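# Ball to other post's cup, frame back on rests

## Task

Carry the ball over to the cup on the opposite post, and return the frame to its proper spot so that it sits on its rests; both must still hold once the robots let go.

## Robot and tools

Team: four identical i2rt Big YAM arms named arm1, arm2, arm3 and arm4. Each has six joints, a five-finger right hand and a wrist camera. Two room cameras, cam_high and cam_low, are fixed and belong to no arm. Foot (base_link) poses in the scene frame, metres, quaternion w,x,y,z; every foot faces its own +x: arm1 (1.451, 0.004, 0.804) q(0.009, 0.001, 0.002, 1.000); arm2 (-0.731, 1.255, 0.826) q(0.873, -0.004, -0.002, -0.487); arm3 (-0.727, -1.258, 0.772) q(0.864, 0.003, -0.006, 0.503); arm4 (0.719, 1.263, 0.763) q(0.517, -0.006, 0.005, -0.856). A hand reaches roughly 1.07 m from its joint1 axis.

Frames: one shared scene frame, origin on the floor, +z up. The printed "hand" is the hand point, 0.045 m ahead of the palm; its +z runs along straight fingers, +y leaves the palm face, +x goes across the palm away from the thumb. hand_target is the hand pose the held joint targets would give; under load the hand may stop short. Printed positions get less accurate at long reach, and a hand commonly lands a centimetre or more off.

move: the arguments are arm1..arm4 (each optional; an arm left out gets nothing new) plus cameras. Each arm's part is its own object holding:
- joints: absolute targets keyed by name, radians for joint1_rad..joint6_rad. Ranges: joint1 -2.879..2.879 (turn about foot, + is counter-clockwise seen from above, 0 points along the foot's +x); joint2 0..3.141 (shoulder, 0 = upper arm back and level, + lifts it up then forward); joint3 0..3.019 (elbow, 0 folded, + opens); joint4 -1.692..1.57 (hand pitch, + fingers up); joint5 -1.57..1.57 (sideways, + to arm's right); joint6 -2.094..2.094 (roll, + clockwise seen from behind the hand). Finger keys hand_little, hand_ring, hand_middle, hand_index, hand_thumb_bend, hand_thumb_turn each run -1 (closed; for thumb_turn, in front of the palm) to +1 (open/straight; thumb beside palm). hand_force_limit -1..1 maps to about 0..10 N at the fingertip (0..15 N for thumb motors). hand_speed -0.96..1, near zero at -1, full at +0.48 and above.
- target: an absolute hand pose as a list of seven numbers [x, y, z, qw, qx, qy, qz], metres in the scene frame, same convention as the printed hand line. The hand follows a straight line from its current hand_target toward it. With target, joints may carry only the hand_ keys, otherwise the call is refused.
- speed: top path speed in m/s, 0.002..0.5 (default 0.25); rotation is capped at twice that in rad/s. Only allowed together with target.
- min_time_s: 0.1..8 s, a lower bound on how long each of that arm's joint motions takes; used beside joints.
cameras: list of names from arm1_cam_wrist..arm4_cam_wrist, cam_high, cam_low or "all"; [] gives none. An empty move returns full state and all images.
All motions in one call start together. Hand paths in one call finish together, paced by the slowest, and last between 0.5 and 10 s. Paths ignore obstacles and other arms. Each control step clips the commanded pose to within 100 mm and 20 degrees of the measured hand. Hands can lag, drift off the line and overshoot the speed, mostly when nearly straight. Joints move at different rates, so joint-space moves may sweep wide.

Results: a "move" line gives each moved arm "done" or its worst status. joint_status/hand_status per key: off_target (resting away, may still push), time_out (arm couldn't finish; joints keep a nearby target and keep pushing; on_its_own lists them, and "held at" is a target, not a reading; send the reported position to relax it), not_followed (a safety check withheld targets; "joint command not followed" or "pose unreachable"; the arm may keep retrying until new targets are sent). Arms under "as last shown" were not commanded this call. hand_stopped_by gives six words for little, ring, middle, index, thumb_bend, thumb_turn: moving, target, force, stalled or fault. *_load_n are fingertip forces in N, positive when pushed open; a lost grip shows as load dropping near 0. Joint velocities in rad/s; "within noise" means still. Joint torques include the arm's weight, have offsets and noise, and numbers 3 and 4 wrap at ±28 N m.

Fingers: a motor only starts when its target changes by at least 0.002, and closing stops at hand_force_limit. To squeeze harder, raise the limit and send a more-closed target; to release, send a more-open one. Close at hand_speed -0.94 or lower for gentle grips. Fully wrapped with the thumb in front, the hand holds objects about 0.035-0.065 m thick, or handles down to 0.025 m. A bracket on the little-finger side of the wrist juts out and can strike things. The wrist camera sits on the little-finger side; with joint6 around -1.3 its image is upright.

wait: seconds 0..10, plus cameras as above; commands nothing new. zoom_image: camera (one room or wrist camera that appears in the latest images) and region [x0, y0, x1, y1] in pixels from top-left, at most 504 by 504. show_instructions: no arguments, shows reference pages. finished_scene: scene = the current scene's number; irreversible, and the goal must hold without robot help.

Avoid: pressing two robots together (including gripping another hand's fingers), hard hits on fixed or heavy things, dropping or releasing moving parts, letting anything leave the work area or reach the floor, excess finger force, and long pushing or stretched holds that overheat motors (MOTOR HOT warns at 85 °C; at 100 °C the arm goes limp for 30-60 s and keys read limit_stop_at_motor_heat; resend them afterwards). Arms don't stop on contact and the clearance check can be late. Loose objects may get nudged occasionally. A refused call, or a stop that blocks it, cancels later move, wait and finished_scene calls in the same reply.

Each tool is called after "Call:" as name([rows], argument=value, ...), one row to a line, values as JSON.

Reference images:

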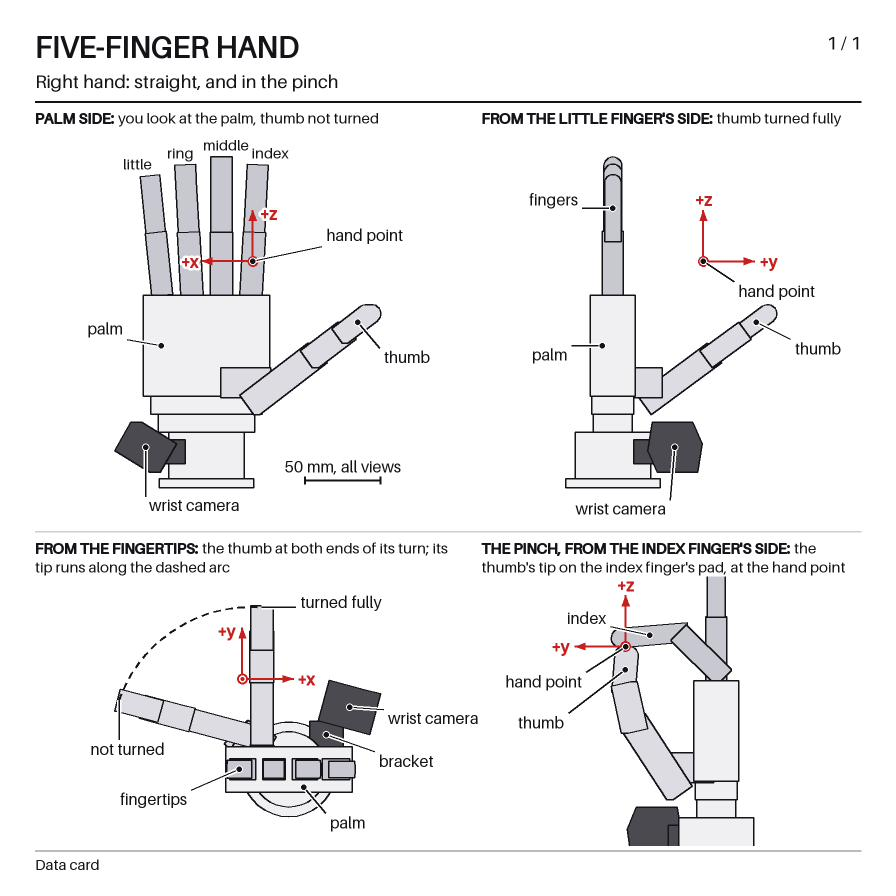

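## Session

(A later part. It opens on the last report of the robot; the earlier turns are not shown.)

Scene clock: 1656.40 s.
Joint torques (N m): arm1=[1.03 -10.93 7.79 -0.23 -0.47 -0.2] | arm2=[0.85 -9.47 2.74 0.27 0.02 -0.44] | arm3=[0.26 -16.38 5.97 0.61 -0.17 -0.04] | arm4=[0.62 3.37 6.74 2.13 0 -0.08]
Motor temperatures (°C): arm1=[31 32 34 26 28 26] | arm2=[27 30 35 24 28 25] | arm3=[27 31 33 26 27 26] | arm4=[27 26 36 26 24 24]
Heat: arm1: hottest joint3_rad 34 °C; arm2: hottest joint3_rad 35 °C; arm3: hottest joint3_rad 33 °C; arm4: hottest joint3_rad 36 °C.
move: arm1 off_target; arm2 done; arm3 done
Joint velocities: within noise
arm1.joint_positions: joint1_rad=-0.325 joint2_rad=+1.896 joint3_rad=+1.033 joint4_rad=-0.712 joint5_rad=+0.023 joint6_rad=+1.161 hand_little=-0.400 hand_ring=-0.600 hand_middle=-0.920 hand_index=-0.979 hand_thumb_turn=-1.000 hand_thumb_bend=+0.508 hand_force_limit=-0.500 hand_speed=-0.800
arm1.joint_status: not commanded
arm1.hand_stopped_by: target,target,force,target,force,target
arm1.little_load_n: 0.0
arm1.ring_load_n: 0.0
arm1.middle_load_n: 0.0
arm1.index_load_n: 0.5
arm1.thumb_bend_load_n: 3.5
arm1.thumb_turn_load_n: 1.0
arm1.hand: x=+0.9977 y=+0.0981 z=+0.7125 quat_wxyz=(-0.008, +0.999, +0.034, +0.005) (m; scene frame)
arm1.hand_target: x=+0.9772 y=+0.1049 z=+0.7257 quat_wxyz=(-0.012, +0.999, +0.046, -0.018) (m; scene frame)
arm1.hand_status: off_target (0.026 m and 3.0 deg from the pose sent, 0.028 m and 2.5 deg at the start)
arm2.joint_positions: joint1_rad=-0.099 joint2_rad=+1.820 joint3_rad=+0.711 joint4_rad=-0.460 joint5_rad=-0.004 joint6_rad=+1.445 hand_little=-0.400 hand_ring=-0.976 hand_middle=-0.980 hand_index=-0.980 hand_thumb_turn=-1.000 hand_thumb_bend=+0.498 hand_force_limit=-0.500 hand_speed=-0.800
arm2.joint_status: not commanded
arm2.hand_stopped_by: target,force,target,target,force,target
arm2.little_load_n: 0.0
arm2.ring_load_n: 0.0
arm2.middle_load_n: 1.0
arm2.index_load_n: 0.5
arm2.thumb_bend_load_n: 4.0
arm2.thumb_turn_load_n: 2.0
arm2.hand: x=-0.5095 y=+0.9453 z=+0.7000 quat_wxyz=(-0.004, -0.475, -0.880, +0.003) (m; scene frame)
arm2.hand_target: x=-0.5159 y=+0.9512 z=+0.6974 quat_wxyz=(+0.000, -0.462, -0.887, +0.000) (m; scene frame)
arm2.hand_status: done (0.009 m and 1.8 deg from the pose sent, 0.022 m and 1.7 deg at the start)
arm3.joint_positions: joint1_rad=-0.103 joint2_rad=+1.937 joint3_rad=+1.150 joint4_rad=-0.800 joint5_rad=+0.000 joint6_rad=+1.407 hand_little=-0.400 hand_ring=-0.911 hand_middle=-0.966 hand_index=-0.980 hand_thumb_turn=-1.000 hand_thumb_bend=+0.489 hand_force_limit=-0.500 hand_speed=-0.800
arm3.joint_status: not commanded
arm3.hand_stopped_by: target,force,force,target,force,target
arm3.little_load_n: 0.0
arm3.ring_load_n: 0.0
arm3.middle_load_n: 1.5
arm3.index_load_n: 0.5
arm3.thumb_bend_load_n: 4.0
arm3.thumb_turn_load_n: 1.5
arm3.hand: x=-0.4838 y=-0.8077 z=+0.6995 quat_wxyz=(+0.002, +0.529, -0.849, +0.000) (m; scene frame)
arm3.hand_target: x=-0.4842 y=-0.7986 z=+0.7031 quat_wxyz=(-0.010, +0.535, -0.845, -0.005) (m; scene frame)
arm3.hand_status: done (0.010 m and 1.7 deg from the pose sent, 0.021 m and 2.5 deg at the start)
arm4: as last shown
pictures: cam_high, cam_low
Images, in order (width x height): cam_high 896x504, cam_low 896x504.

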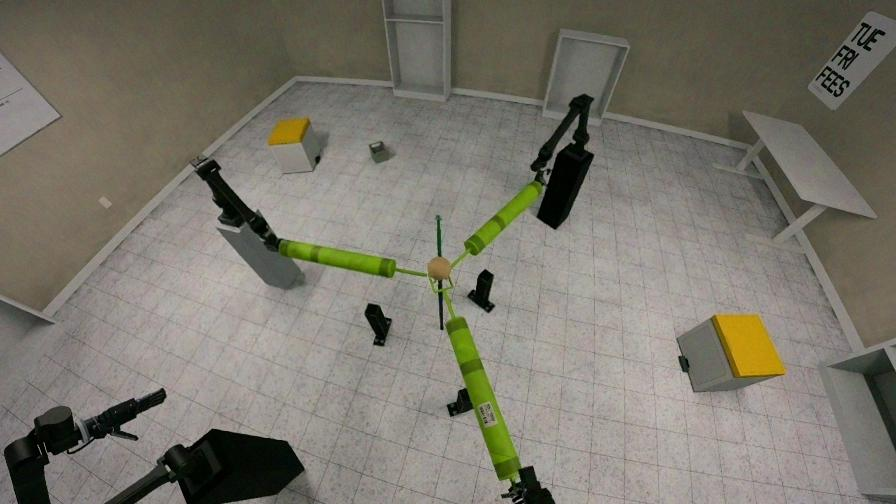

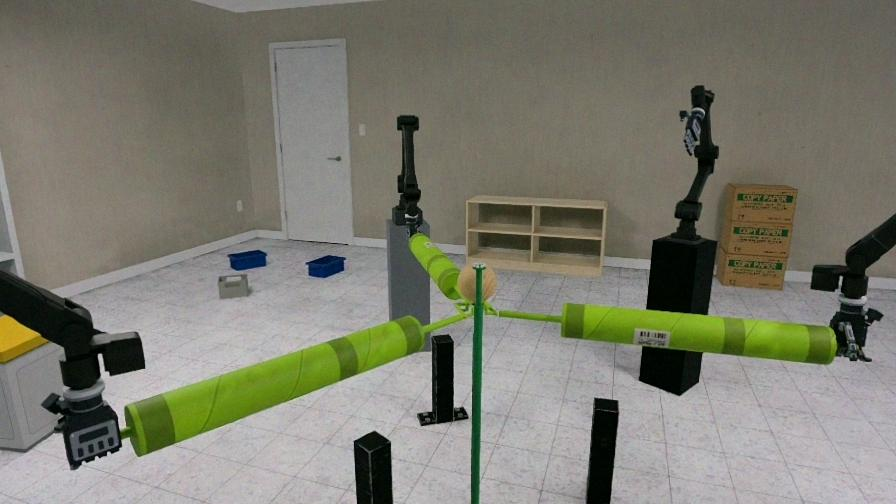

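Call:
move(arm1={"target": [0.9765, 0.104, 0.6853, -0.012, 0.9988, 0.046, -0.018], "speed": 0.04}, arm2={"target": [-0.5161, 0.9501, 0.6574, 0, 0.4617, 0.8870, 0], "speed": 0.04}, arm3={"target": [-0.484, -0.7996, 0.6629, 0.010, -0.535, 0.8448, 0.005], "speed": 0.04}, cameras=["cam_low", "cam_high"])

Call:
zoom_image(camera="cam_high", region=[400, 230, 480, 310])

Call:
zoom_image(camera="cam_low", region=[430, 250, 530, 350])

Scene clock: 1673.27 s.
Joint torques (N m): arm1=[1.2 -11.4 6.28 -0.09 -0.47 -0.17] | arm2=[0.5 -10.52 2.47 0.31 0 -0.42] | arm3=[-0.38 -16.85 5.35 0.59 -0.14 -0.1] | arm4=[0.73 3.43 6.71 2.14 0 -0.08]
Motor temperatures (°C): arm1=[31 32 34 26 28 26] | arm2=[27 30 34 24 27 25] | arm3=[27 31 32 26 27 26] | arm4=[27 26 36 26 24 24]
Heat: arm1: hottest joint3_rad 34 °C; arm2: hottest joint3_rad 34 °C; arm3: hottest joint3_rad 32 °C; arm4: hottest joint3_rad 36 °C.
move: arm1 off_target; arm2 done; arm3 done
Joint velocities: within noise
arm1.joint_positions: joint1_rad=-0.325 joint2_rad=+1.983 joint3_rad=+1.033 joint4_rad=-0.621 joint5_rad=+0.023 joint6_rad=+1.160 hand_little=-0.400 hand_ring=-0.600 hand_middle=-0.920 hand_index=-0.979 hand_thumb_turn=-1.000 hand_thumb_bend=+0.508 hand_force_limit=-0.500 hand_speed=-0.800
arm1.joint_status: not commanded
arm1.hand_stopped_by: target,target,force,target,force,target
arm1.little_load_n: 0.0
arm1.ring_load_n: 0.0
arm1.middle_load_n: -0.5
arm1.index_load_n: 1.0
arm1.thumb_bend_load_n: 4.0
arm1.thumb_turn_load_n: 1.0
arm1.hand: x=+0.9943 y=+0.0993 z=+0.6746 quat_wxyz=(-0.009, +0.999, +0.034, +0.003) (m; scene frame)
arm1.hand_target: x=+0.9770 y=+0.1038 z=+0.6855 quat_wxyz=(-0.012, +0.999, +0.046, -0.018) (m; scene frame)
arm1.hand_status: off_target (0.021 m and 2.8 deg from the pose sent, 0.035 m and 3.0 deg at the start)
arm2.joint_positions: joint1_rad=-0.101 joint2_rad=+1.941 joint3_rad=+0.711 joint4_rad=-0.341 joint5_rad=-0.004 joint6_rad=+1.444 hand_little=-0.400 hand_ring=-0.976 hand_middle=-0.980 hand_index=-0.980 hand_thumb_turn=-1.000 hand_thumb_bend=+0.498 hand_force_limit=-0.500 hand_speed=-0.800
arm2.joint_status: not commanded
arm2.hand_stopped_by: target,force,target,target,force,target
arm2.little_load_n: 0.0
arm2.ring_load_n: 0.5
arm2.middle_load_n: 1.0
arm2.index_load_n: 0.5
arm2.thumb_bend_load_n: 4.0
arm2.thumb_turn_load_n: 1.5
arm2.hand: x=-0.5109 y=+0.9463 z=+0.6600 quat_wxyz=(-0.003, -0.475, -0.880, +0.003) (m; scene frame)
arm2.hand_target: x=-0.5160 y=+0.9501 z=+0.6575 quat_wxyz=(+0.000, -0.462, -0.887, +0.000) (m; scene frame)
arm2.hand_status: done (0.007 m and 1.8 deg from the pose sent, 0.043 m and 1.8 deg at the start)
arm3.joint_positions: joint1_rad=-0.103 joint2_rad=+2.014 joint3_rad=+1.135 joint4_rad=-0.707 joint5_rad=+0.000 joint6_rad=+1.408 hand_little=-0.400 hand_ring=-0.911 hand_middle=-0.966 hand_index=-0.980 hand_thumb_turn=-1.000 hand_thumb_bend=+0.489 hand_force_limit=-0.500 hand_speed=-0.800
arm3.joint_status: not commanded
arm3.hand_stopped_by: target,force,force,target,force,target
arm3.little_load_n: 0.0
arm3.ring_load_n: 0.0
arm3.middle_load_n: 1.5
arm3.index_load_n: 0.5
arm3.thumb_bend_load_n: 4.0
arm3.thumb_turn_load_n: 1.5
arm3.hand: x=-0.4841 y=-0.8081 z=+0.6593 quat_wxyz=(+0.002, +0.528, -0.849, +0.000) (m; scene frame)
arm3.hand_target: x=-0.4840 y=-0.7996 z=+0.6631 quat_wxyz=(-0.010, +0.535, -0.845, -0.005) (m; scene frame)
arm3.hand_status: done (0.009 m and 1.7 deg from the pose sent, 0.038 m and 1.7 deg at the start)
arm4: as last shown
pictures: cam_high, cam_low
Images, in order (width x height): cam_high 896x504, cam_low 896x504.

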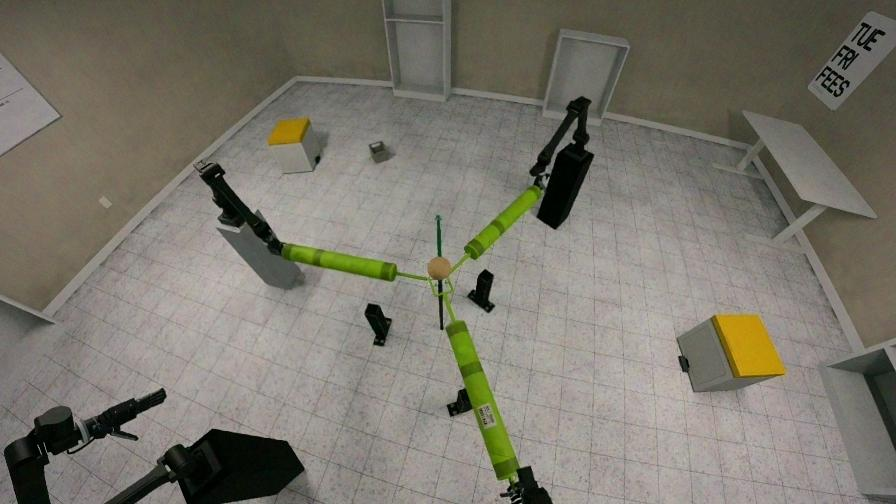

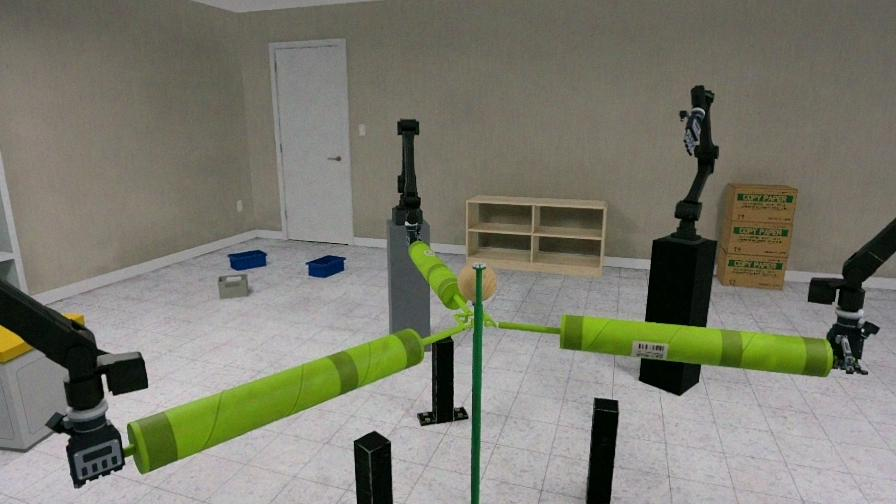

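Scaled by 6.300.

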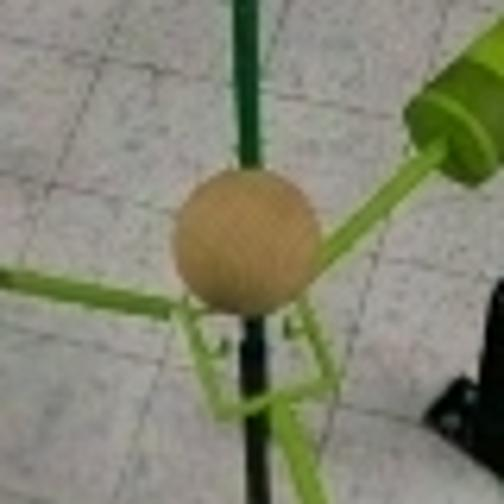

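Scaled by 5.040.

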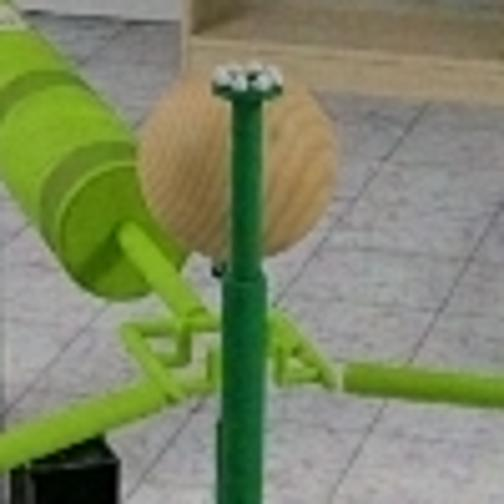

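Call:
move(arm1={"target": [0.9355, 0.166, 0.6553, -0.012, 0.9988, 0.046, -0.018], "speed": 0.05}, arm2={"target": [-0.5571, 1.0121, 0.6274, 0, 0.4617, 0.8870, 0], "speed": 0.05}, arm3={"target": [-0.525, -0.7376, 0.6329, 0.010, -0.535, 0.8448, 0.005], "speed": 0.05}, cameras=["cam_low", "cam_high"])

Call:
zoom_image(camera="cam_high", region=[400, 230, 480, 310])

Call:
zoom_image(camera="cam_low", region=[430, 250, 530, 350])

Scene clock: 1713.87 s.
Joint torques (N m): arm1=[0.56 -13.27 7.46 -0.72 -0.23 -0.22] | arm2=[1.08 -7.88 -0.08 0.24 -0.11 -0.32] | arm3=[0.09 -17.67 7.64 0.2 -0.08 -0.11] | arm4=[0.67 3.43 6.74 2.13 0 -0.09]
Motor temperatures (°C): arm1=[31 32 33 26 28 26] | arm2=[27 30 34 24 27 25] | arm3=[27 32 32 26 27 26] | arm4=[27 26 36 26 24 24]
Heat: arm1: hottest joint3_rad 33 °C; arm2: hottest joint3_rad 34 °C; arm3: hottest joint2_rad 32 °C; arm4: hottest joint3_rad 36 °C.
move: arm1 off_target; arm2 off_target; arm3 off_target
Joint velocities: within noise
arm1.joint_positions: joint1_rad=-0.401 joint2_rad=+2.147 joint3_rad=+1.223 joint4_rad=-0.638 joint5_rad=+0.013 joint6_rad=+1.080 hand_little=-0.400 hand_ring=-0.600 hand_middle=-0.920 hand_index=-0.979 hand_thumb_turn=-1.000 hand_thumb_bend=+0.508 hand_force_limit=-0.500 hand_speed=-0.800
arm1.joint_status: not commanded
arm1.hand_stopped_by: target,target,force,target,force,target
arm1.little_load_n: 0.0
arm1.ring_load_n: 0.0
arm1.middle_load_n: -0.5
arm1.index_load_n: 1.5
arm1.thumb_bend_load_n: 3.5
arm1.thumb_turn_load_n: 1.5
arm1.hand: x=+0.9525 y=+0.1537 z=+0.6417 quat_wxyz=(-0.006, +0.999, +0.036, -0.002) (m; scene frame)
arm1.hand_target: x=+0.9361 y=+0.1658 z=+0.6556 quat_wxyz=(-0.012, +0.999, +0.046, -0.018) (m; scene frame)
arm1.hand_status: off_target (0.025 m and 2.3 deg from the pose sent, 0.091 m and 2.8 deg at the start)
arm2.joint_positions: joint1_rad=-0.141 joint2_rad=+1.987 joint3_rad=+0.530 joint4_rad=-0.102 joint5_rad=-0.001 joint6_rad=+1.397 hand_little=-0.400 hand_ring=-0.976 hand_middle=-0.980 hand_index=-0.980 hand_thumb_turn=-1.000 hand_thumb_bend=+0.498 hand_force_limit=-0.500 hand_speed=-0.800
arm2.joint_status: not commanded
arm2.hand_stopped_by: target,force,target,target,force,target
arm2.little_load_n: 0.0
arm2.ring_load_n: 0.0
arm2.middle_load_n: 0.5
arm2.index_load_n: 1.0
arm2.thumb_bend_load_n: 3.5
arm2.thumb_turn_load_n: 1.5
arm2.hand: x=-0.5508 y=+1.0010 z=+0.6305 quat_wxyz=(-0.007, -0.473, -0.881, +0.007) (m; scene frame)
arm2.hand_target: x=-0.5570 y=+1.0121 z=+0.6276 quat_wxyz=(+0.000, -0.462, -0.887, +0.000) (m; scene frame)
arm2.hand_status: off_target (0.013 m and 1.8 deg from the pose sent, 0.087 m and 1.8 deg at the start)
arm3.joint_positions: joint1_rad=+0.028 joint2_rad=+2.120 joint3_rad=+1.209 joint4_rad=-0.679 joint5_rad=+0.000 joint6_rad=+1.542 hand_little=-0.400 hand_ring=-0.911 hand_middle=-0.966 hand_index=-0.980 hand_thumb_turn=-1.000 hand_thumb_bend=+0.489 hand_force_limit=-0.500 hand_speed=-0.800
arm3.joint_status: not commanded
arm3.hand_stopped_by: target,force,force,target,force,target
arm3.little_load_n: 0.0
arm3.ring_load_n: 0.5
arm3.middle_load_n: 1.5
arm3.index_load_n: 0.5
arm3.thumb_bend_load_n: 4.0
arm3.thumb_turn_load_n: 1.5
arm3.hand: x=-0.5275 y=-0.7550 z=+0.6267 quat_wxyz=(+0.002, +0.527, -0.850, +0.002) (m; scene frame)
arm3.hand_target: x=-0.5252 y=-0.7379 z=+0.6334 quat_wxyz=(-0.010, +0.535, -0.845, -0.005) (m; scene frame)
arm3.hand_status: off_target (0.019 m and 1.9 deg from the pose sent, 0.086 m and 1.7 deg at the start)
arm4: as last shown
pictures: cam_high, cam_low
Images, in order (width x height): cam_high 896x504, cam_low 896x504.

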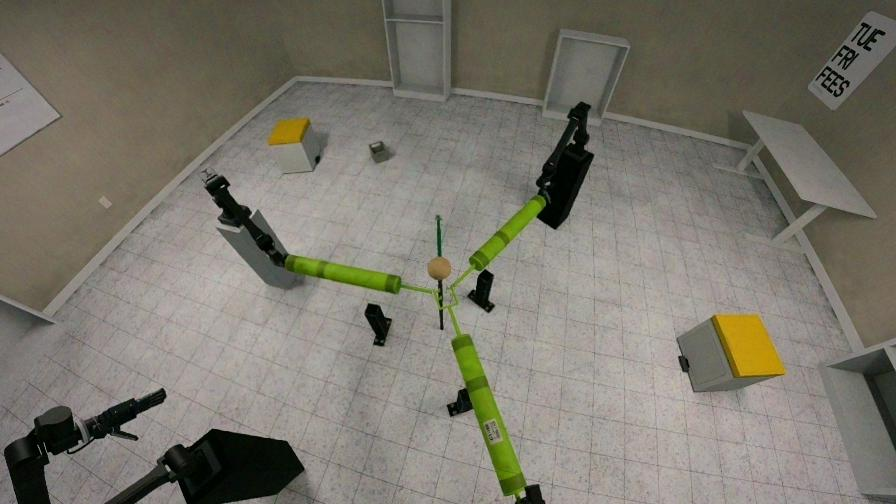

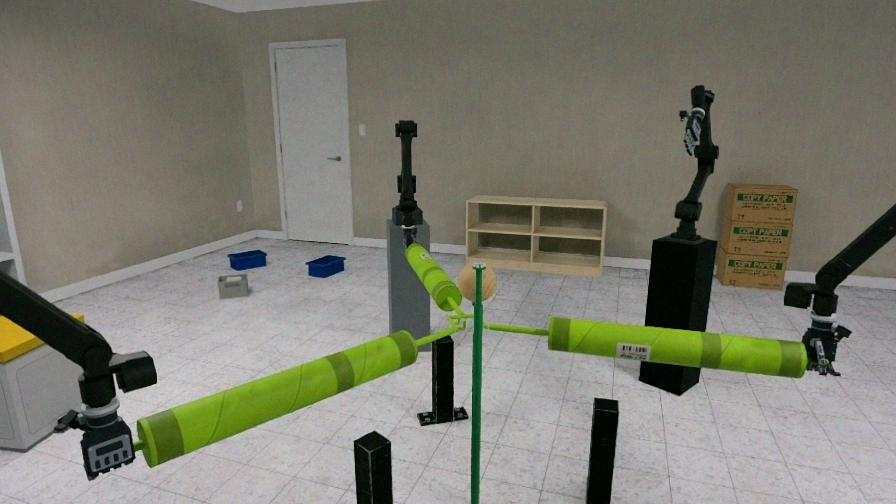

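Scaled by 6.300.

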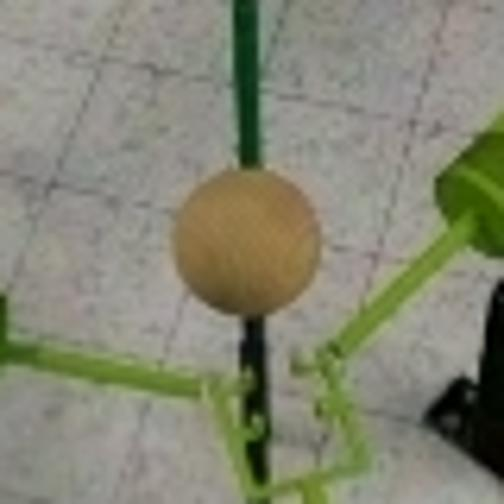

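Scaled by 5.040.

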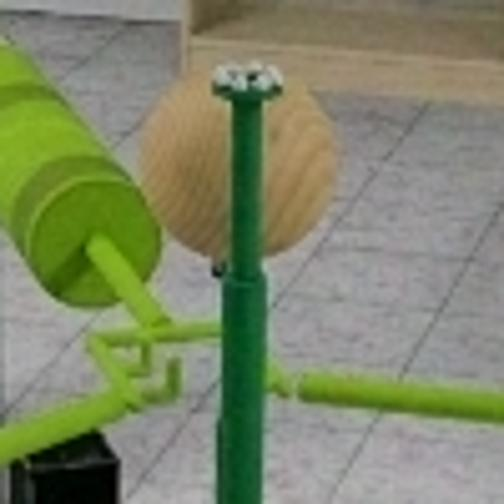

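Call:
move(arm1={"target": [0.9435, 0.2581, 0.525, -0.012, 0.9982, 0.0585, -0.018], "speed": 0.06}, arm2={"target": [-0.5643, 1.0468, 0.4935, 0, 0.4509, 0.8926, 0], "speed": 0.06}, arm3={"target": [-0.490, -0.681, 0.4957, 0.010, -0.5455, 0.8381, 0.005], "speed": 0.06}, cameras=["cam_low", "cam_high"])

Call:
zoom_image(camera="cam_high", region=[340, 250, 540, 430])

Call:
zoom_image(camera="cam_low", region=[530, 340, 820, 504])

Call:
zoom_image(camera="cam_low", region=[340, 260, 500, 504])

Scene clock: 1727.87 s.
Joint torques (N m): arm1=[0.44 -14.97 5.87 -0.24 -0.26 -0.25] | arm2=[3.14 -10.05 -2.13 0.8 -0.01 -0.15] | arm3=[-0.26 -20.89 8.02 0.18 -0.25 -0.19] | arm4=[0.67 3.43 6.72 2.13 0 -0.08]
Motor temperatures (°C): arm1=[31 32 33 26 28 26] | arm2=[27 30 33 24 27 25] | arm3=[27 31 32 26 27 26] | arm4=[27 26 36 26 24 24]
Heat: arm1: hottest joint3_rad 33 °C; arm2: hottest joint3_rad 33 °C; arm3: hottest joint3_rad 32 °C; arm4: hottest joint3_rad 36 °C.
move: arm1 off_target; arm2 done; arm3 off_target
Joint velocities: within noise
arm1.joint_positions: joint1_rad=-0.554 joint2_rad=+2.481 joint3_rad=+1.441 joint4_rad=-0.526 joint5_rad=+0.007 joint6_rad=+0.905 hand_little=-0.400 hand_ring=-0.600 hand_middle=-0.920 hand_index=-0.979 hand_thumb_turn=-1.000 hand_thumb_bend=+0.508 hand_force_limit=-0.500 hand_speed=-0.800
arm1.joint_status: not commanded
arm1.hand_stopped_by: target,target,force,target,force,target
arm1.little_load_n: 0.0
arm1.ring_load_n: 0.0
arm1.middle_load_n: 0.0
arm1.index_load_n: 2.0
arm1.thumb_bend_load_n: 3.5
arm1.thumb_turn_load_n: 1.5
arm1.hand: x=+0.9578 y=+0.2422 z=+0.5150 quat_wxyz=(-0.002, +0.999, +0.048, -0.001) (m; scene frame)
arm1.hand_target: x=+0.9439 y=+0.2581 z=+0.5255 quat_wxyz=(-0.013, +0.998, +0.058, -0.018) (m; scene frame)
arm1.hand_status: off_target (0.024 m and 2.6 deg from the pose sent, 0.157 m and 3.2 deg at the start)
arm2.joint_positions: joint1_rad=-0.132 joint2_rad=+2.525 joint3_rad=+0.604 joint4_rad=+0.326 joint5_rad=-0.003 joint6_rad=+1.384 hand_little=-0.400 hand_ring=-0.976 hand_middle=-0.980 hand_index=-0.980 hand_thumb_turn=-1.000 hand_thumb_bend=+0.498 hand_force_limit=-0.500 hand_speed=-0.800
arm2.joint_status: not commanded
arm2.hand_stopped_by: target,force,target,target,force,target
arm2.little_load_n: 0.0
arm2.ring_load_n: 0.0
arm2.middle_load_n: 1.5
arm2.index_load_n: 0.0
arm2.thumb_bend_load_n: 3.5
arm2.thumb_turn_load_n: 1.5
arm2.hand: x=-0.5693 y=+1.0495 z=+0.4948 quat_wxyz=(+0.007, -0.462, -0.887, -0.005) (m; scene frame)
arm2.hand_target: x=-0.5643 y=+1.0468 z=+0.4935 quat_wxyz=(+0.000, -0.451, -0.893, +0.000) (m; scene frame)
arm2.hand_status: done (0.006 m and 1.8 deg from the pose sent, 0.145 m and 3.0 deg at the start)
arm3.joint_positions: joint1_rad=+0.028 joint2_rad=+2.516 joint3_rad=+1.507 joint4_rad=-0.608 joint5_rad=+0.006 joint6_rad=+1.521 hand_little=-0.400 hand_ring=-0.911 hand_middle=-0.966 hand_index=-0.980 hand_thumb_turn=-1.000 hand_thumb_bend=+0.489 hand_force_limit=-0.500 hand_speed=-0.800
arm3.joint_status: not commanded
arm3.hand_stopped_by: target,force,force,target,force,target
arm3.little_load_n: 0.5
arm3.ring_load_n: 0.5
arm3.middle_load_n: 1.5
arm3.index_load_n: 0.0
arm3.thumb_bend_load_n: 4.0
arm3.thumb_turn_load_n: 1.5
arm3.hand: x=-0.5020 y=-0.7084 z=+0.4837 quat_wxyz=(+0.013, +0.536, -0.844, +0.011) (m; scene frame)
arm3.hand_target: x=-0.4904 y=-0.6820 z=+0.4969 quat_wxyz=(-0.010, +0.545, -0.838, -0.005) (m; scene frame)
arm3.hand_status: off_target (0.032 m and 3.5 deg from the pose sent, 0.155 m and 3.0 deg at the start)
arm4.joint_positions: joint1_rad=+0.171 joint2_rad=+0.544 joint3_rad=+1.325 joint4_rad=-1.530 joint5_rad=-0.053 joint6_rad=-1.311 hand_little=+1.000 hand_ring=+1.000 hand_middle=+1.000 hand_index=+1.000 hand_thumb_turn=+1.000 hand_thumb_bend=+1.000 hand_force_limit=+0.000 hand_speed=-0.800
arm4.joint_status: not commanded
arm4.hand_stopped_by: target,target,target,target,target,target
arm4.little_load_n: 0.0
arm4.ring_load_n: 0.0
arm4.middle_load_n: 0.0
arm4.index_load_n: 0.0
arm4.thumb_bend_load_n: 0.0
arm4.thumb_turn_load_n: 0.0
arm4.hand: x=+0.6352 y=+1.1107 z=+1.2002 quat_wxyz=(+0.279, +0.451, -0.798, +0.288) (m; scene frame)
arm4.hand_target: x=+0.6352 y=+1.1102 z=+1.2103 quat_wxyz=(+0.287, +0.449, -0.793, +0.296) (m; scene frame)
arm4.hand_status: not commanded
pictures: cam_high, cam_low
Images, in order (width x height): cam_high 896x504, cam_low 896x504.

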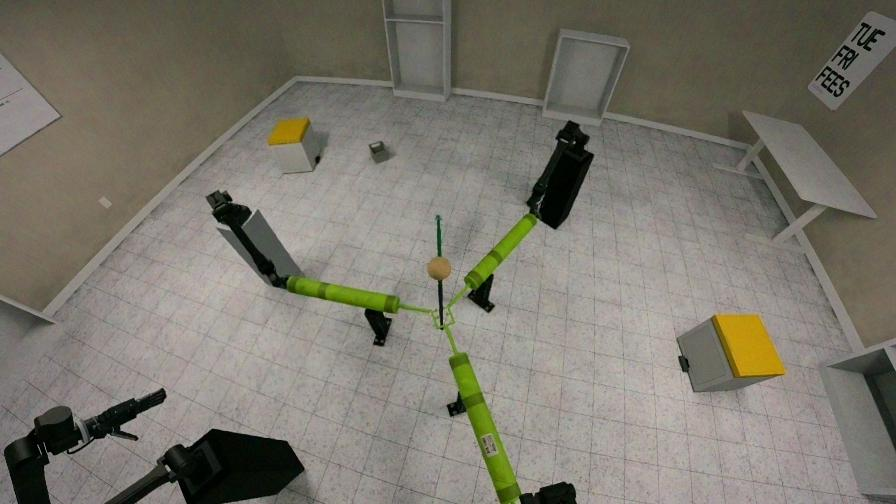

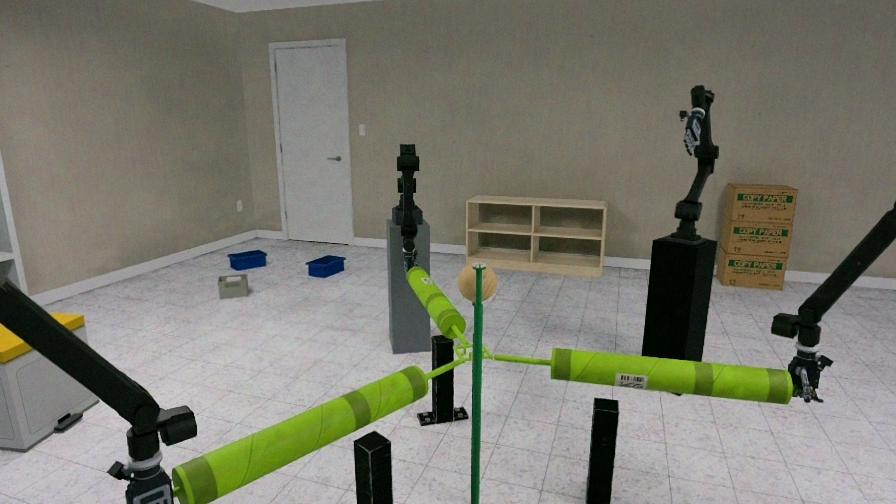

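Scaled by 2.520.

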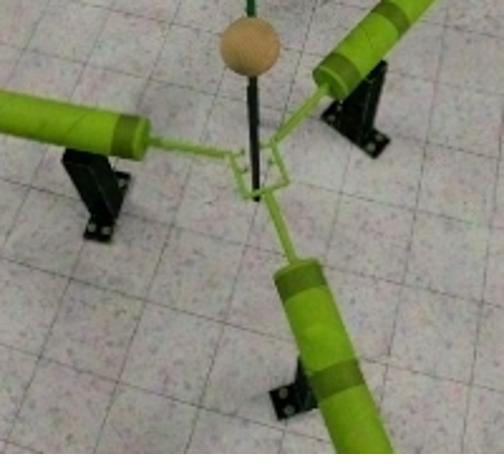

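Scaled by 1.738.

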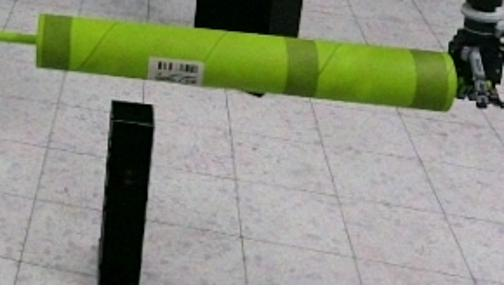

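Scaled by 2.066.

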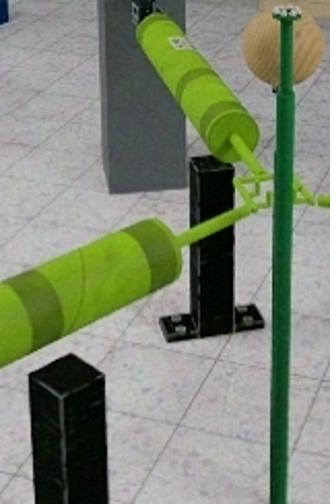

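Call:
move(arm1={"target": [0.9445, 0.2615, 0.480, -0.012, 0.9982, 0.0585, -0.018], "speed": 0.05}, arm2={"target": [-0.5543, 1.036, 0.455, 0, 0.4509, 0.8926, 0], "speed": 0.05}, arm3={"target": [-0.481, -0.671, 0.460, 0.010, -0.5455, 0.8381, 0.005], "speed": 0.05}, cameras=["cam_low", "cam_high"])

Call:
zoom_image(camera="cam_high", region=[340, 250, 540, 430])

Call:
zoom_image(camera="cam_low", region=[530, 340, 820, 504])

Call:
zoom_image(camera="cam_low", region=[340, 260, 500, 504])

Scene clock: 1738.57 s.
Joint torques (N m): arm1=[0.44 -15.38 5.61 -0.14 -0.21 -0.23] | arm2=[1.85 -10.52 -1.65 1.05 -0.03 -0.11] | arm3=[-0.44 -21.71 8.65 0.32 -0.39 -0.21] | arm4=[0.67 3.43 6.75 2.14 0 -0.09]
Motor temperatures (°C): arm1=[31 33 33 26 28 26] | arm2=[27 30 33 24 27 25] | arm3=[27 31 32 26 27 26] | arm4=[27 26 36 26 24 24]
Heat: arm1: hottest joint2_rad 33 °C; arm2: hottest joint3_rad 33 °C; arm3: hottest joint3_rad 32 °C; arm4: hottest joint3_rad 36 °C.
move: arm1 off_target; arm2 off_target; arm3 off_target
Joint velocities: within noise
arm1.joint_positions: joint1_rad=-0.560 joint2_rad=+2.585 joint3_rad=+1.494 joint4_rad=-0.481 joint5_rad=+0.006 joint6_rad=+0.896 hand_little=-0.400 hand_ring=-0.600 hand_middle=-0.920 hand_index=-0.979 hand_thumb_turn=-1.000 hand_thumb_bend=+0.508 hand_force_limit=-0.500 hand_speed=-0.800
arm1.joint_status: not commanded
arm1.hand_stopped_by: target,target,force,target,force,target
arm1.little_load_n: 0.0
arm1.ring_load_n: 0.0
arm1.middle_load_n: 0.5
arm1.index_load_n: 1.5
arm1.thumb_bend_load_n: 4.0
arm1.thumb_turn_load_n: 1.5
arm1.hand: x=+0.9614 y=+0.2433 z=+0.4693 quat_wxyz=(+0.000, +0.999, +0.049, +0.002) (m; scene frame)
arm1.hand_target: x=+0.9451 y=+0.2613 z=+0.4805 quat_wxyz=(-0.013, +0.998, +0.058, -0.018) (m; scene frame)
arm1.hand_status: off_target (0.027 m and 2.9 deg from the pose sent, 0.042 m and 2.6 deg at the start)
arm2.joint_positions: joint1_rad=-0.114 joint2_rad=+2.644 joint3_rad=+0.699 joint4_rad=+0.326 joint5_rad=-0.003 joint6_rad=+1.397 hand_little=-0.400 hand_ring=-0.976 hand_middle=-0.980 hand_index=-0.980 hand_thumb_turn=-1.000 hand_thumb_bend=+0.498 hand_force_limit=-0.500 hand_speed=-0.800
arm2.joint_status: not commanded
arm2.hand_stopped_by: target,force,target,target,force,target
arm2.little_load_n: 0.0
arm2.ring_load_n: 0.0
arm2.middle_load_n: 1.5
arm2.index_load_n: 0.0
arm2.thumb_bend_load_n: 3.5
arm2.thumb_turn_load_n: 1.0
arm2.hand: x=-0.5645 y=+1.0492 z=+0.4555 quat_wxyz=(+0.016, -0.460, -0.887, -0.012) (m; scene frame)
arm2.hand_target: x=-0.5543 y=+1.0360 z=+0.4554 quat_wxyz=(+0.000, -0.451, -0.893, +0.000) (m; scene frame)
arm2.hand_status: off_target (0.017 m and 2.6 deg from the pose sent, 0.045 m and 1.8 deg at the start)
arm3.joint_positions: joint1_rad=+0.022 joint2_rad=+2.618 joint3_rad=+1.586 joint4_rad=-0.608 joint5_rad=+0.009 joint6_rad=+1.516 hand_little=-0.400 hand_ring=-0.911 hand_middle=-0.966 hand_index=-0.980 hand_thumb_turn=-1.000 hand_thumb_bend=+0.489 hand_force_limit=-0.500 hand_speed=-0.800
arm3.joint_status: not commanded
arm3.hand_stopped_by: target,force,force,target,force,target
arm3.little_load_n: 0.0
arm3.ring_load_n: 0.0
arm3.middle_load_n: 1.5
arm3.index_load_n: 0.0
arm3.thumb_bend_load_n: 4.0
arm3.thumb_turn_load_n: 1.5
arm3.hand: x=-0.4973 y=-0.7082 z=+0.4429 quat_wxyz=(+0.022, +0.535, -0.844, +0.018) (m; scene frame)
arm3.hand_target: x=-0.4816 y=-0.6725 z=+0.4620 quat_wxyz=(-0.010, +0.545, -0.838, -0.005) (m; scene frame)
arm3.hand_status: off_target (0.044 m and 4.7 deg from the pose sent, 0.049 m and 3.5 deg at the start)
arm4: as last shown
pictures: cam_high, cam_low
Images, in order (width x height): cam_high 896x504, cam_low 896x504.

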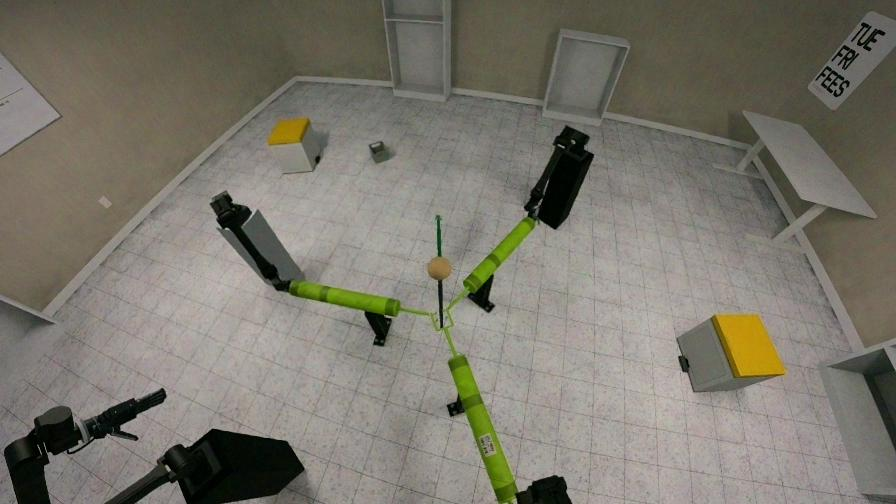

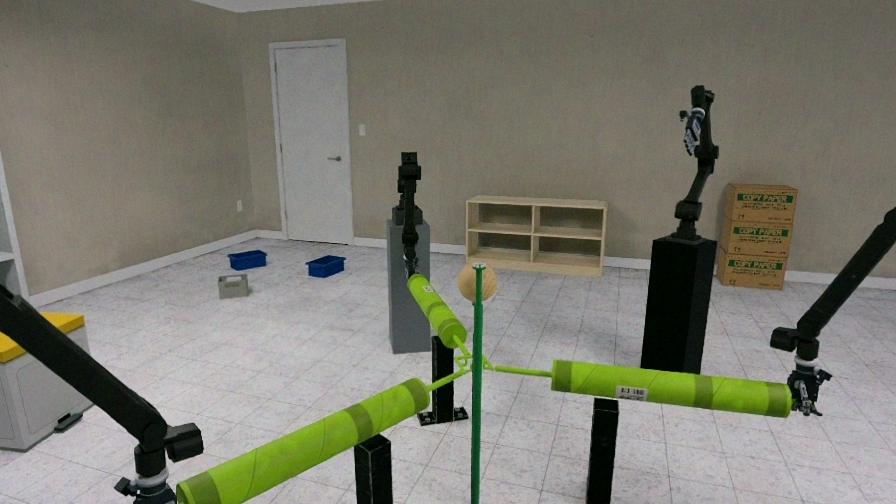

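Scaled by 2.520.

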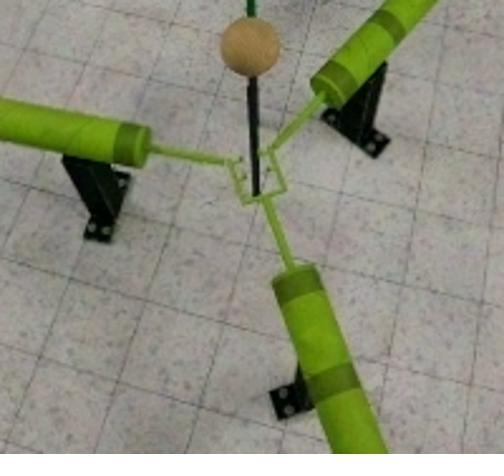

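Scaled by 1.738.

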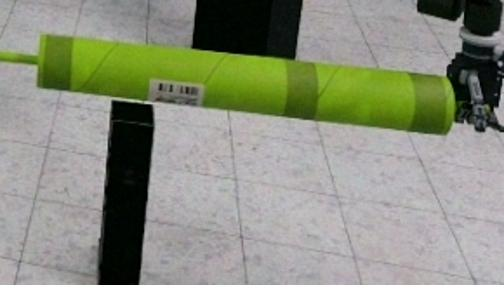

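Scaled by 2.066.

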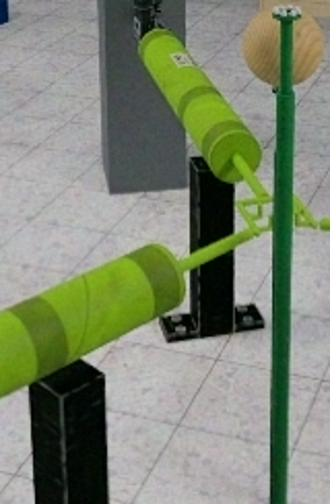

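Call:
move(arm1={"target": [0.9445, 0.2625, 0.452, -0.012, 0.9982, 0.0585, -0.018], "speed": 0.04}, arm2={"target": [-0.5543, 1.034, 0.427, 0, 0.4509, 0.8926, 0], "speed": 0.04}, arm3={"target": [-0.480, -0.671, 0.434, 0.010, -0.5400, 0.8415, 0.005], "speed": 0.04}, cameras=["cam_low", "cam_high"])

Call:
zoom_image(camera="cam_low", region=[530, 340, 820, 504])

Call:
zoom_image(camera="cam_low", region=[340, 260, 500, 504])

Scene clock: 1747.77 s.
Joint torques (N m): arm1=[0.5 -15.38 5.38 -0.1 -0.2 -0.24] | arm2=[2.61 -11.16 -1.7 1.06 -0.04 -0.14] | arm3=[-0.21 -22.12 8.34 0.46 -0.36 -0.14] | arm4=[0.62 3.37 6.72 2.13 0 -0.09]
Motor temperatures (°C): arm1=[31 33 33 26 28 26] | arm2=[27 30 33 24 27 25] | arm3=[27 32 33 26 27 26] | arm4=[27 26 36 26 24 24]
Heat: arm1: hottest joint2_rad 33 °C; arm2: hottest joint3_rad 33 °C; arm3: hottest joint3_rad 33 °C; arm4: hottest joint3_rad 36 °C.
move: arm1 off_target; arm2 off_target; arm3 off_target
Joint velocities: within noise
arm1.joint_positions: joint1_rad=-0.561 joint2_rad=+2.649 joint3_rad=+1.536 joint4_rad=-0.457 joint5_rad=+0.005 joint6_rad=+0.895 hand_little=-0.400 hand_ring=-0.600 hand_middle=-0.920 hand_index=-0.979 hand_thumb_turn=-1.000 hand_thumb_bend=+0.508 hand_force_limit=-0.500 hand_speed=-0.800
arm1.joint_status: not commanded
arm1.hand_stopped_by: target,target,force,target,force,target
arm1.little_load_n: 0.0
arm1.ring_load_n: 0.0
arm1.middle_load_n: 0.0
arm1.index_load_n: 1.0
arm1.thumb_bend_load_n: 4.0
arm1.thumb_turn_load_n: 1.0
arm1.hand: x=+0.9606 y=+0.2443 z=+0.4423 quat_wxyz=(+0.000, +0.999, +0.049, +0.001) (m; scene frame)
arm1.hand_target: x=+0.9448 y=+0.2624 z=+0.4526 quat_wxyz=(-0.013, +0.998, +0.058, -0.018) (m; scene frame)
arm1.hand_status: off_target (0.026 m and 2.8 deg from the pose sent, 0.031 m and 2.9 deg at the start)
arm2.joint_positions: joint1_rad=-0.114 joint2_rad=+2.728 joint3_rad=+0.761 joint4_rad=+0.342 joint5_rad=-0.003 joint6_rad=+1.397 hand_little=-0.400 hand_ring=-0.976 hand_middle=-0.980 hand_index=-0.980 hand_thumb_turn=-1.000 hand_thumb_bend=+0.498 hand_force_limit=-0.500 hand_speed=-0.800
arm2.joint_status: not commanded
arm2.hand_stopped_by: target,force,target,target,force,target
arm2.little_load_n: 0.0
arm2.ring_load_n: 0.5
arm2.middle_load_n: 1.5
arm2.index_load_n: 0.0
arm2.thumb_bend_load_n: 4.0
arm2.thumb_turn_load_n: 1.5
arm2.hand: x=-0.5647 y=+1.0492 z=+0.4274 quat_wxyz=(+0.018, -0.460, -0.887, -0.013) (m; scene frame)
arm2.hand_target: x=-0.5544 y=+1.0341 z=+0.4274 quat_wxyz=(+0.000, -0.451, -0.893, +0.000) (m; scene frame)
arm2.hand_status: off_target (0.018 m and 2.9 deg from the pose sent, 0.034 m and 2.6 deg at the start)
arm3.joint_positions: joint1_rad=+0.022 joint2_rad=+2.675 joint3_rad=+1.621 joint4_rad=-0.586 joint5_rad=+0.009 joint6_rad=+1.516 hand_little=-0.400 hand_ring=-0.911 hand_middle=-0.966 hand_index=-0.980 hand_thumb_turn=-1.000 hand_thumb_bend=+0.489 hand_force_limit=-0.500 hand_speed=-0.800
arm3.joint_status: not commanded
arm3.hand_stopped_by: target,force,force,target,force,target
arm3.little_load_n: 0.0
arm3.ring_load_n: 0.0
arm3.middle_load_n: 1.5
arm3.index_load_n: 0.0
arm3.thumb_bend_load_n: 4.0
arm3.thumb_turn_load_n: 1.5
arm3.hand: x=-0.4972 y=-0.7084 z=+0.4179 quat_wxyz=(+0.022, +0.535, -0.844, +0.018) (m; scene frame)
arm3.hand_target: x=-0.4807 y=-0.6725 z=+0.4361 quat_wxyz=(-0.010, +0.540, -0.841, -0.005) (m; scene frame)
arm3.hand_status: off_target (0.044 m and 4.6 deg from the pose sent, 0.042 m and 4.6 deg at the start)
arm4: as last shown
pictures: cam_high, cam_low
Images, in order (width x height): cam_high 896x504, cam_low 896x504.

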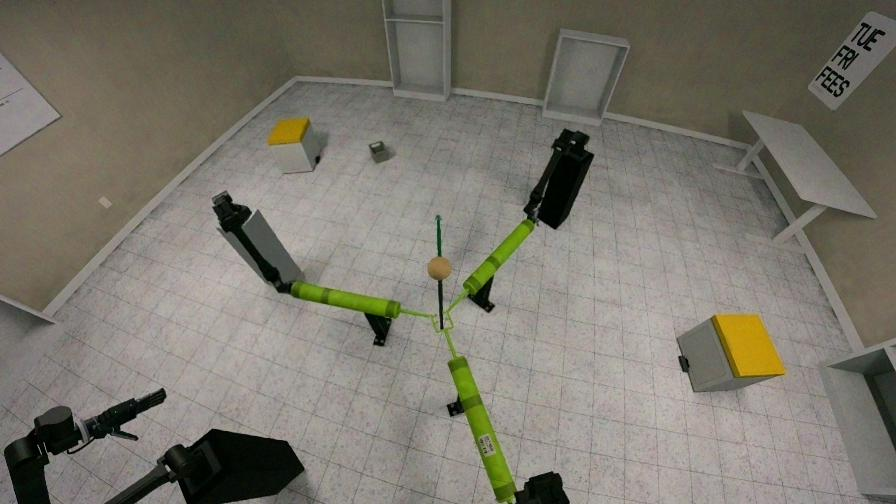

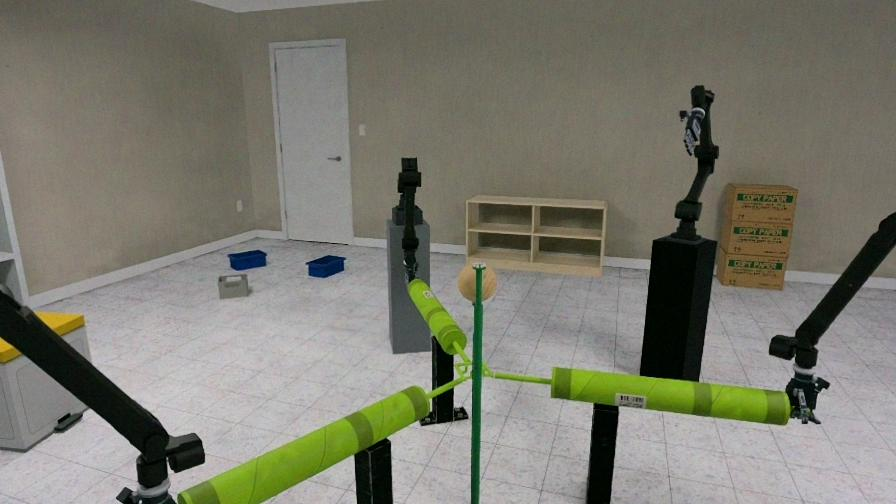

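Scaled by 1.738.

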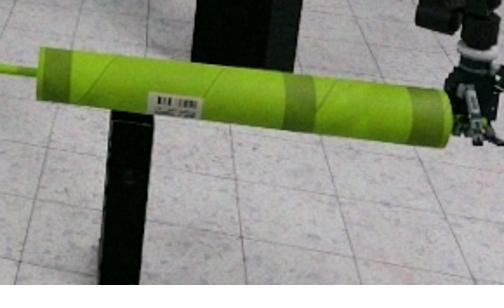

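Scaled by 2.066.

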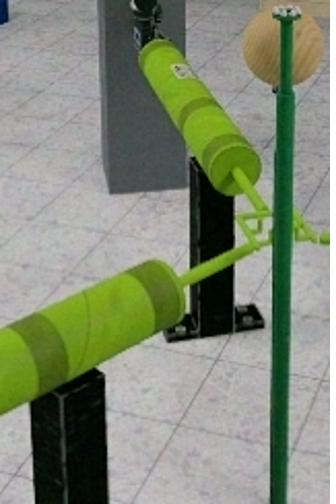

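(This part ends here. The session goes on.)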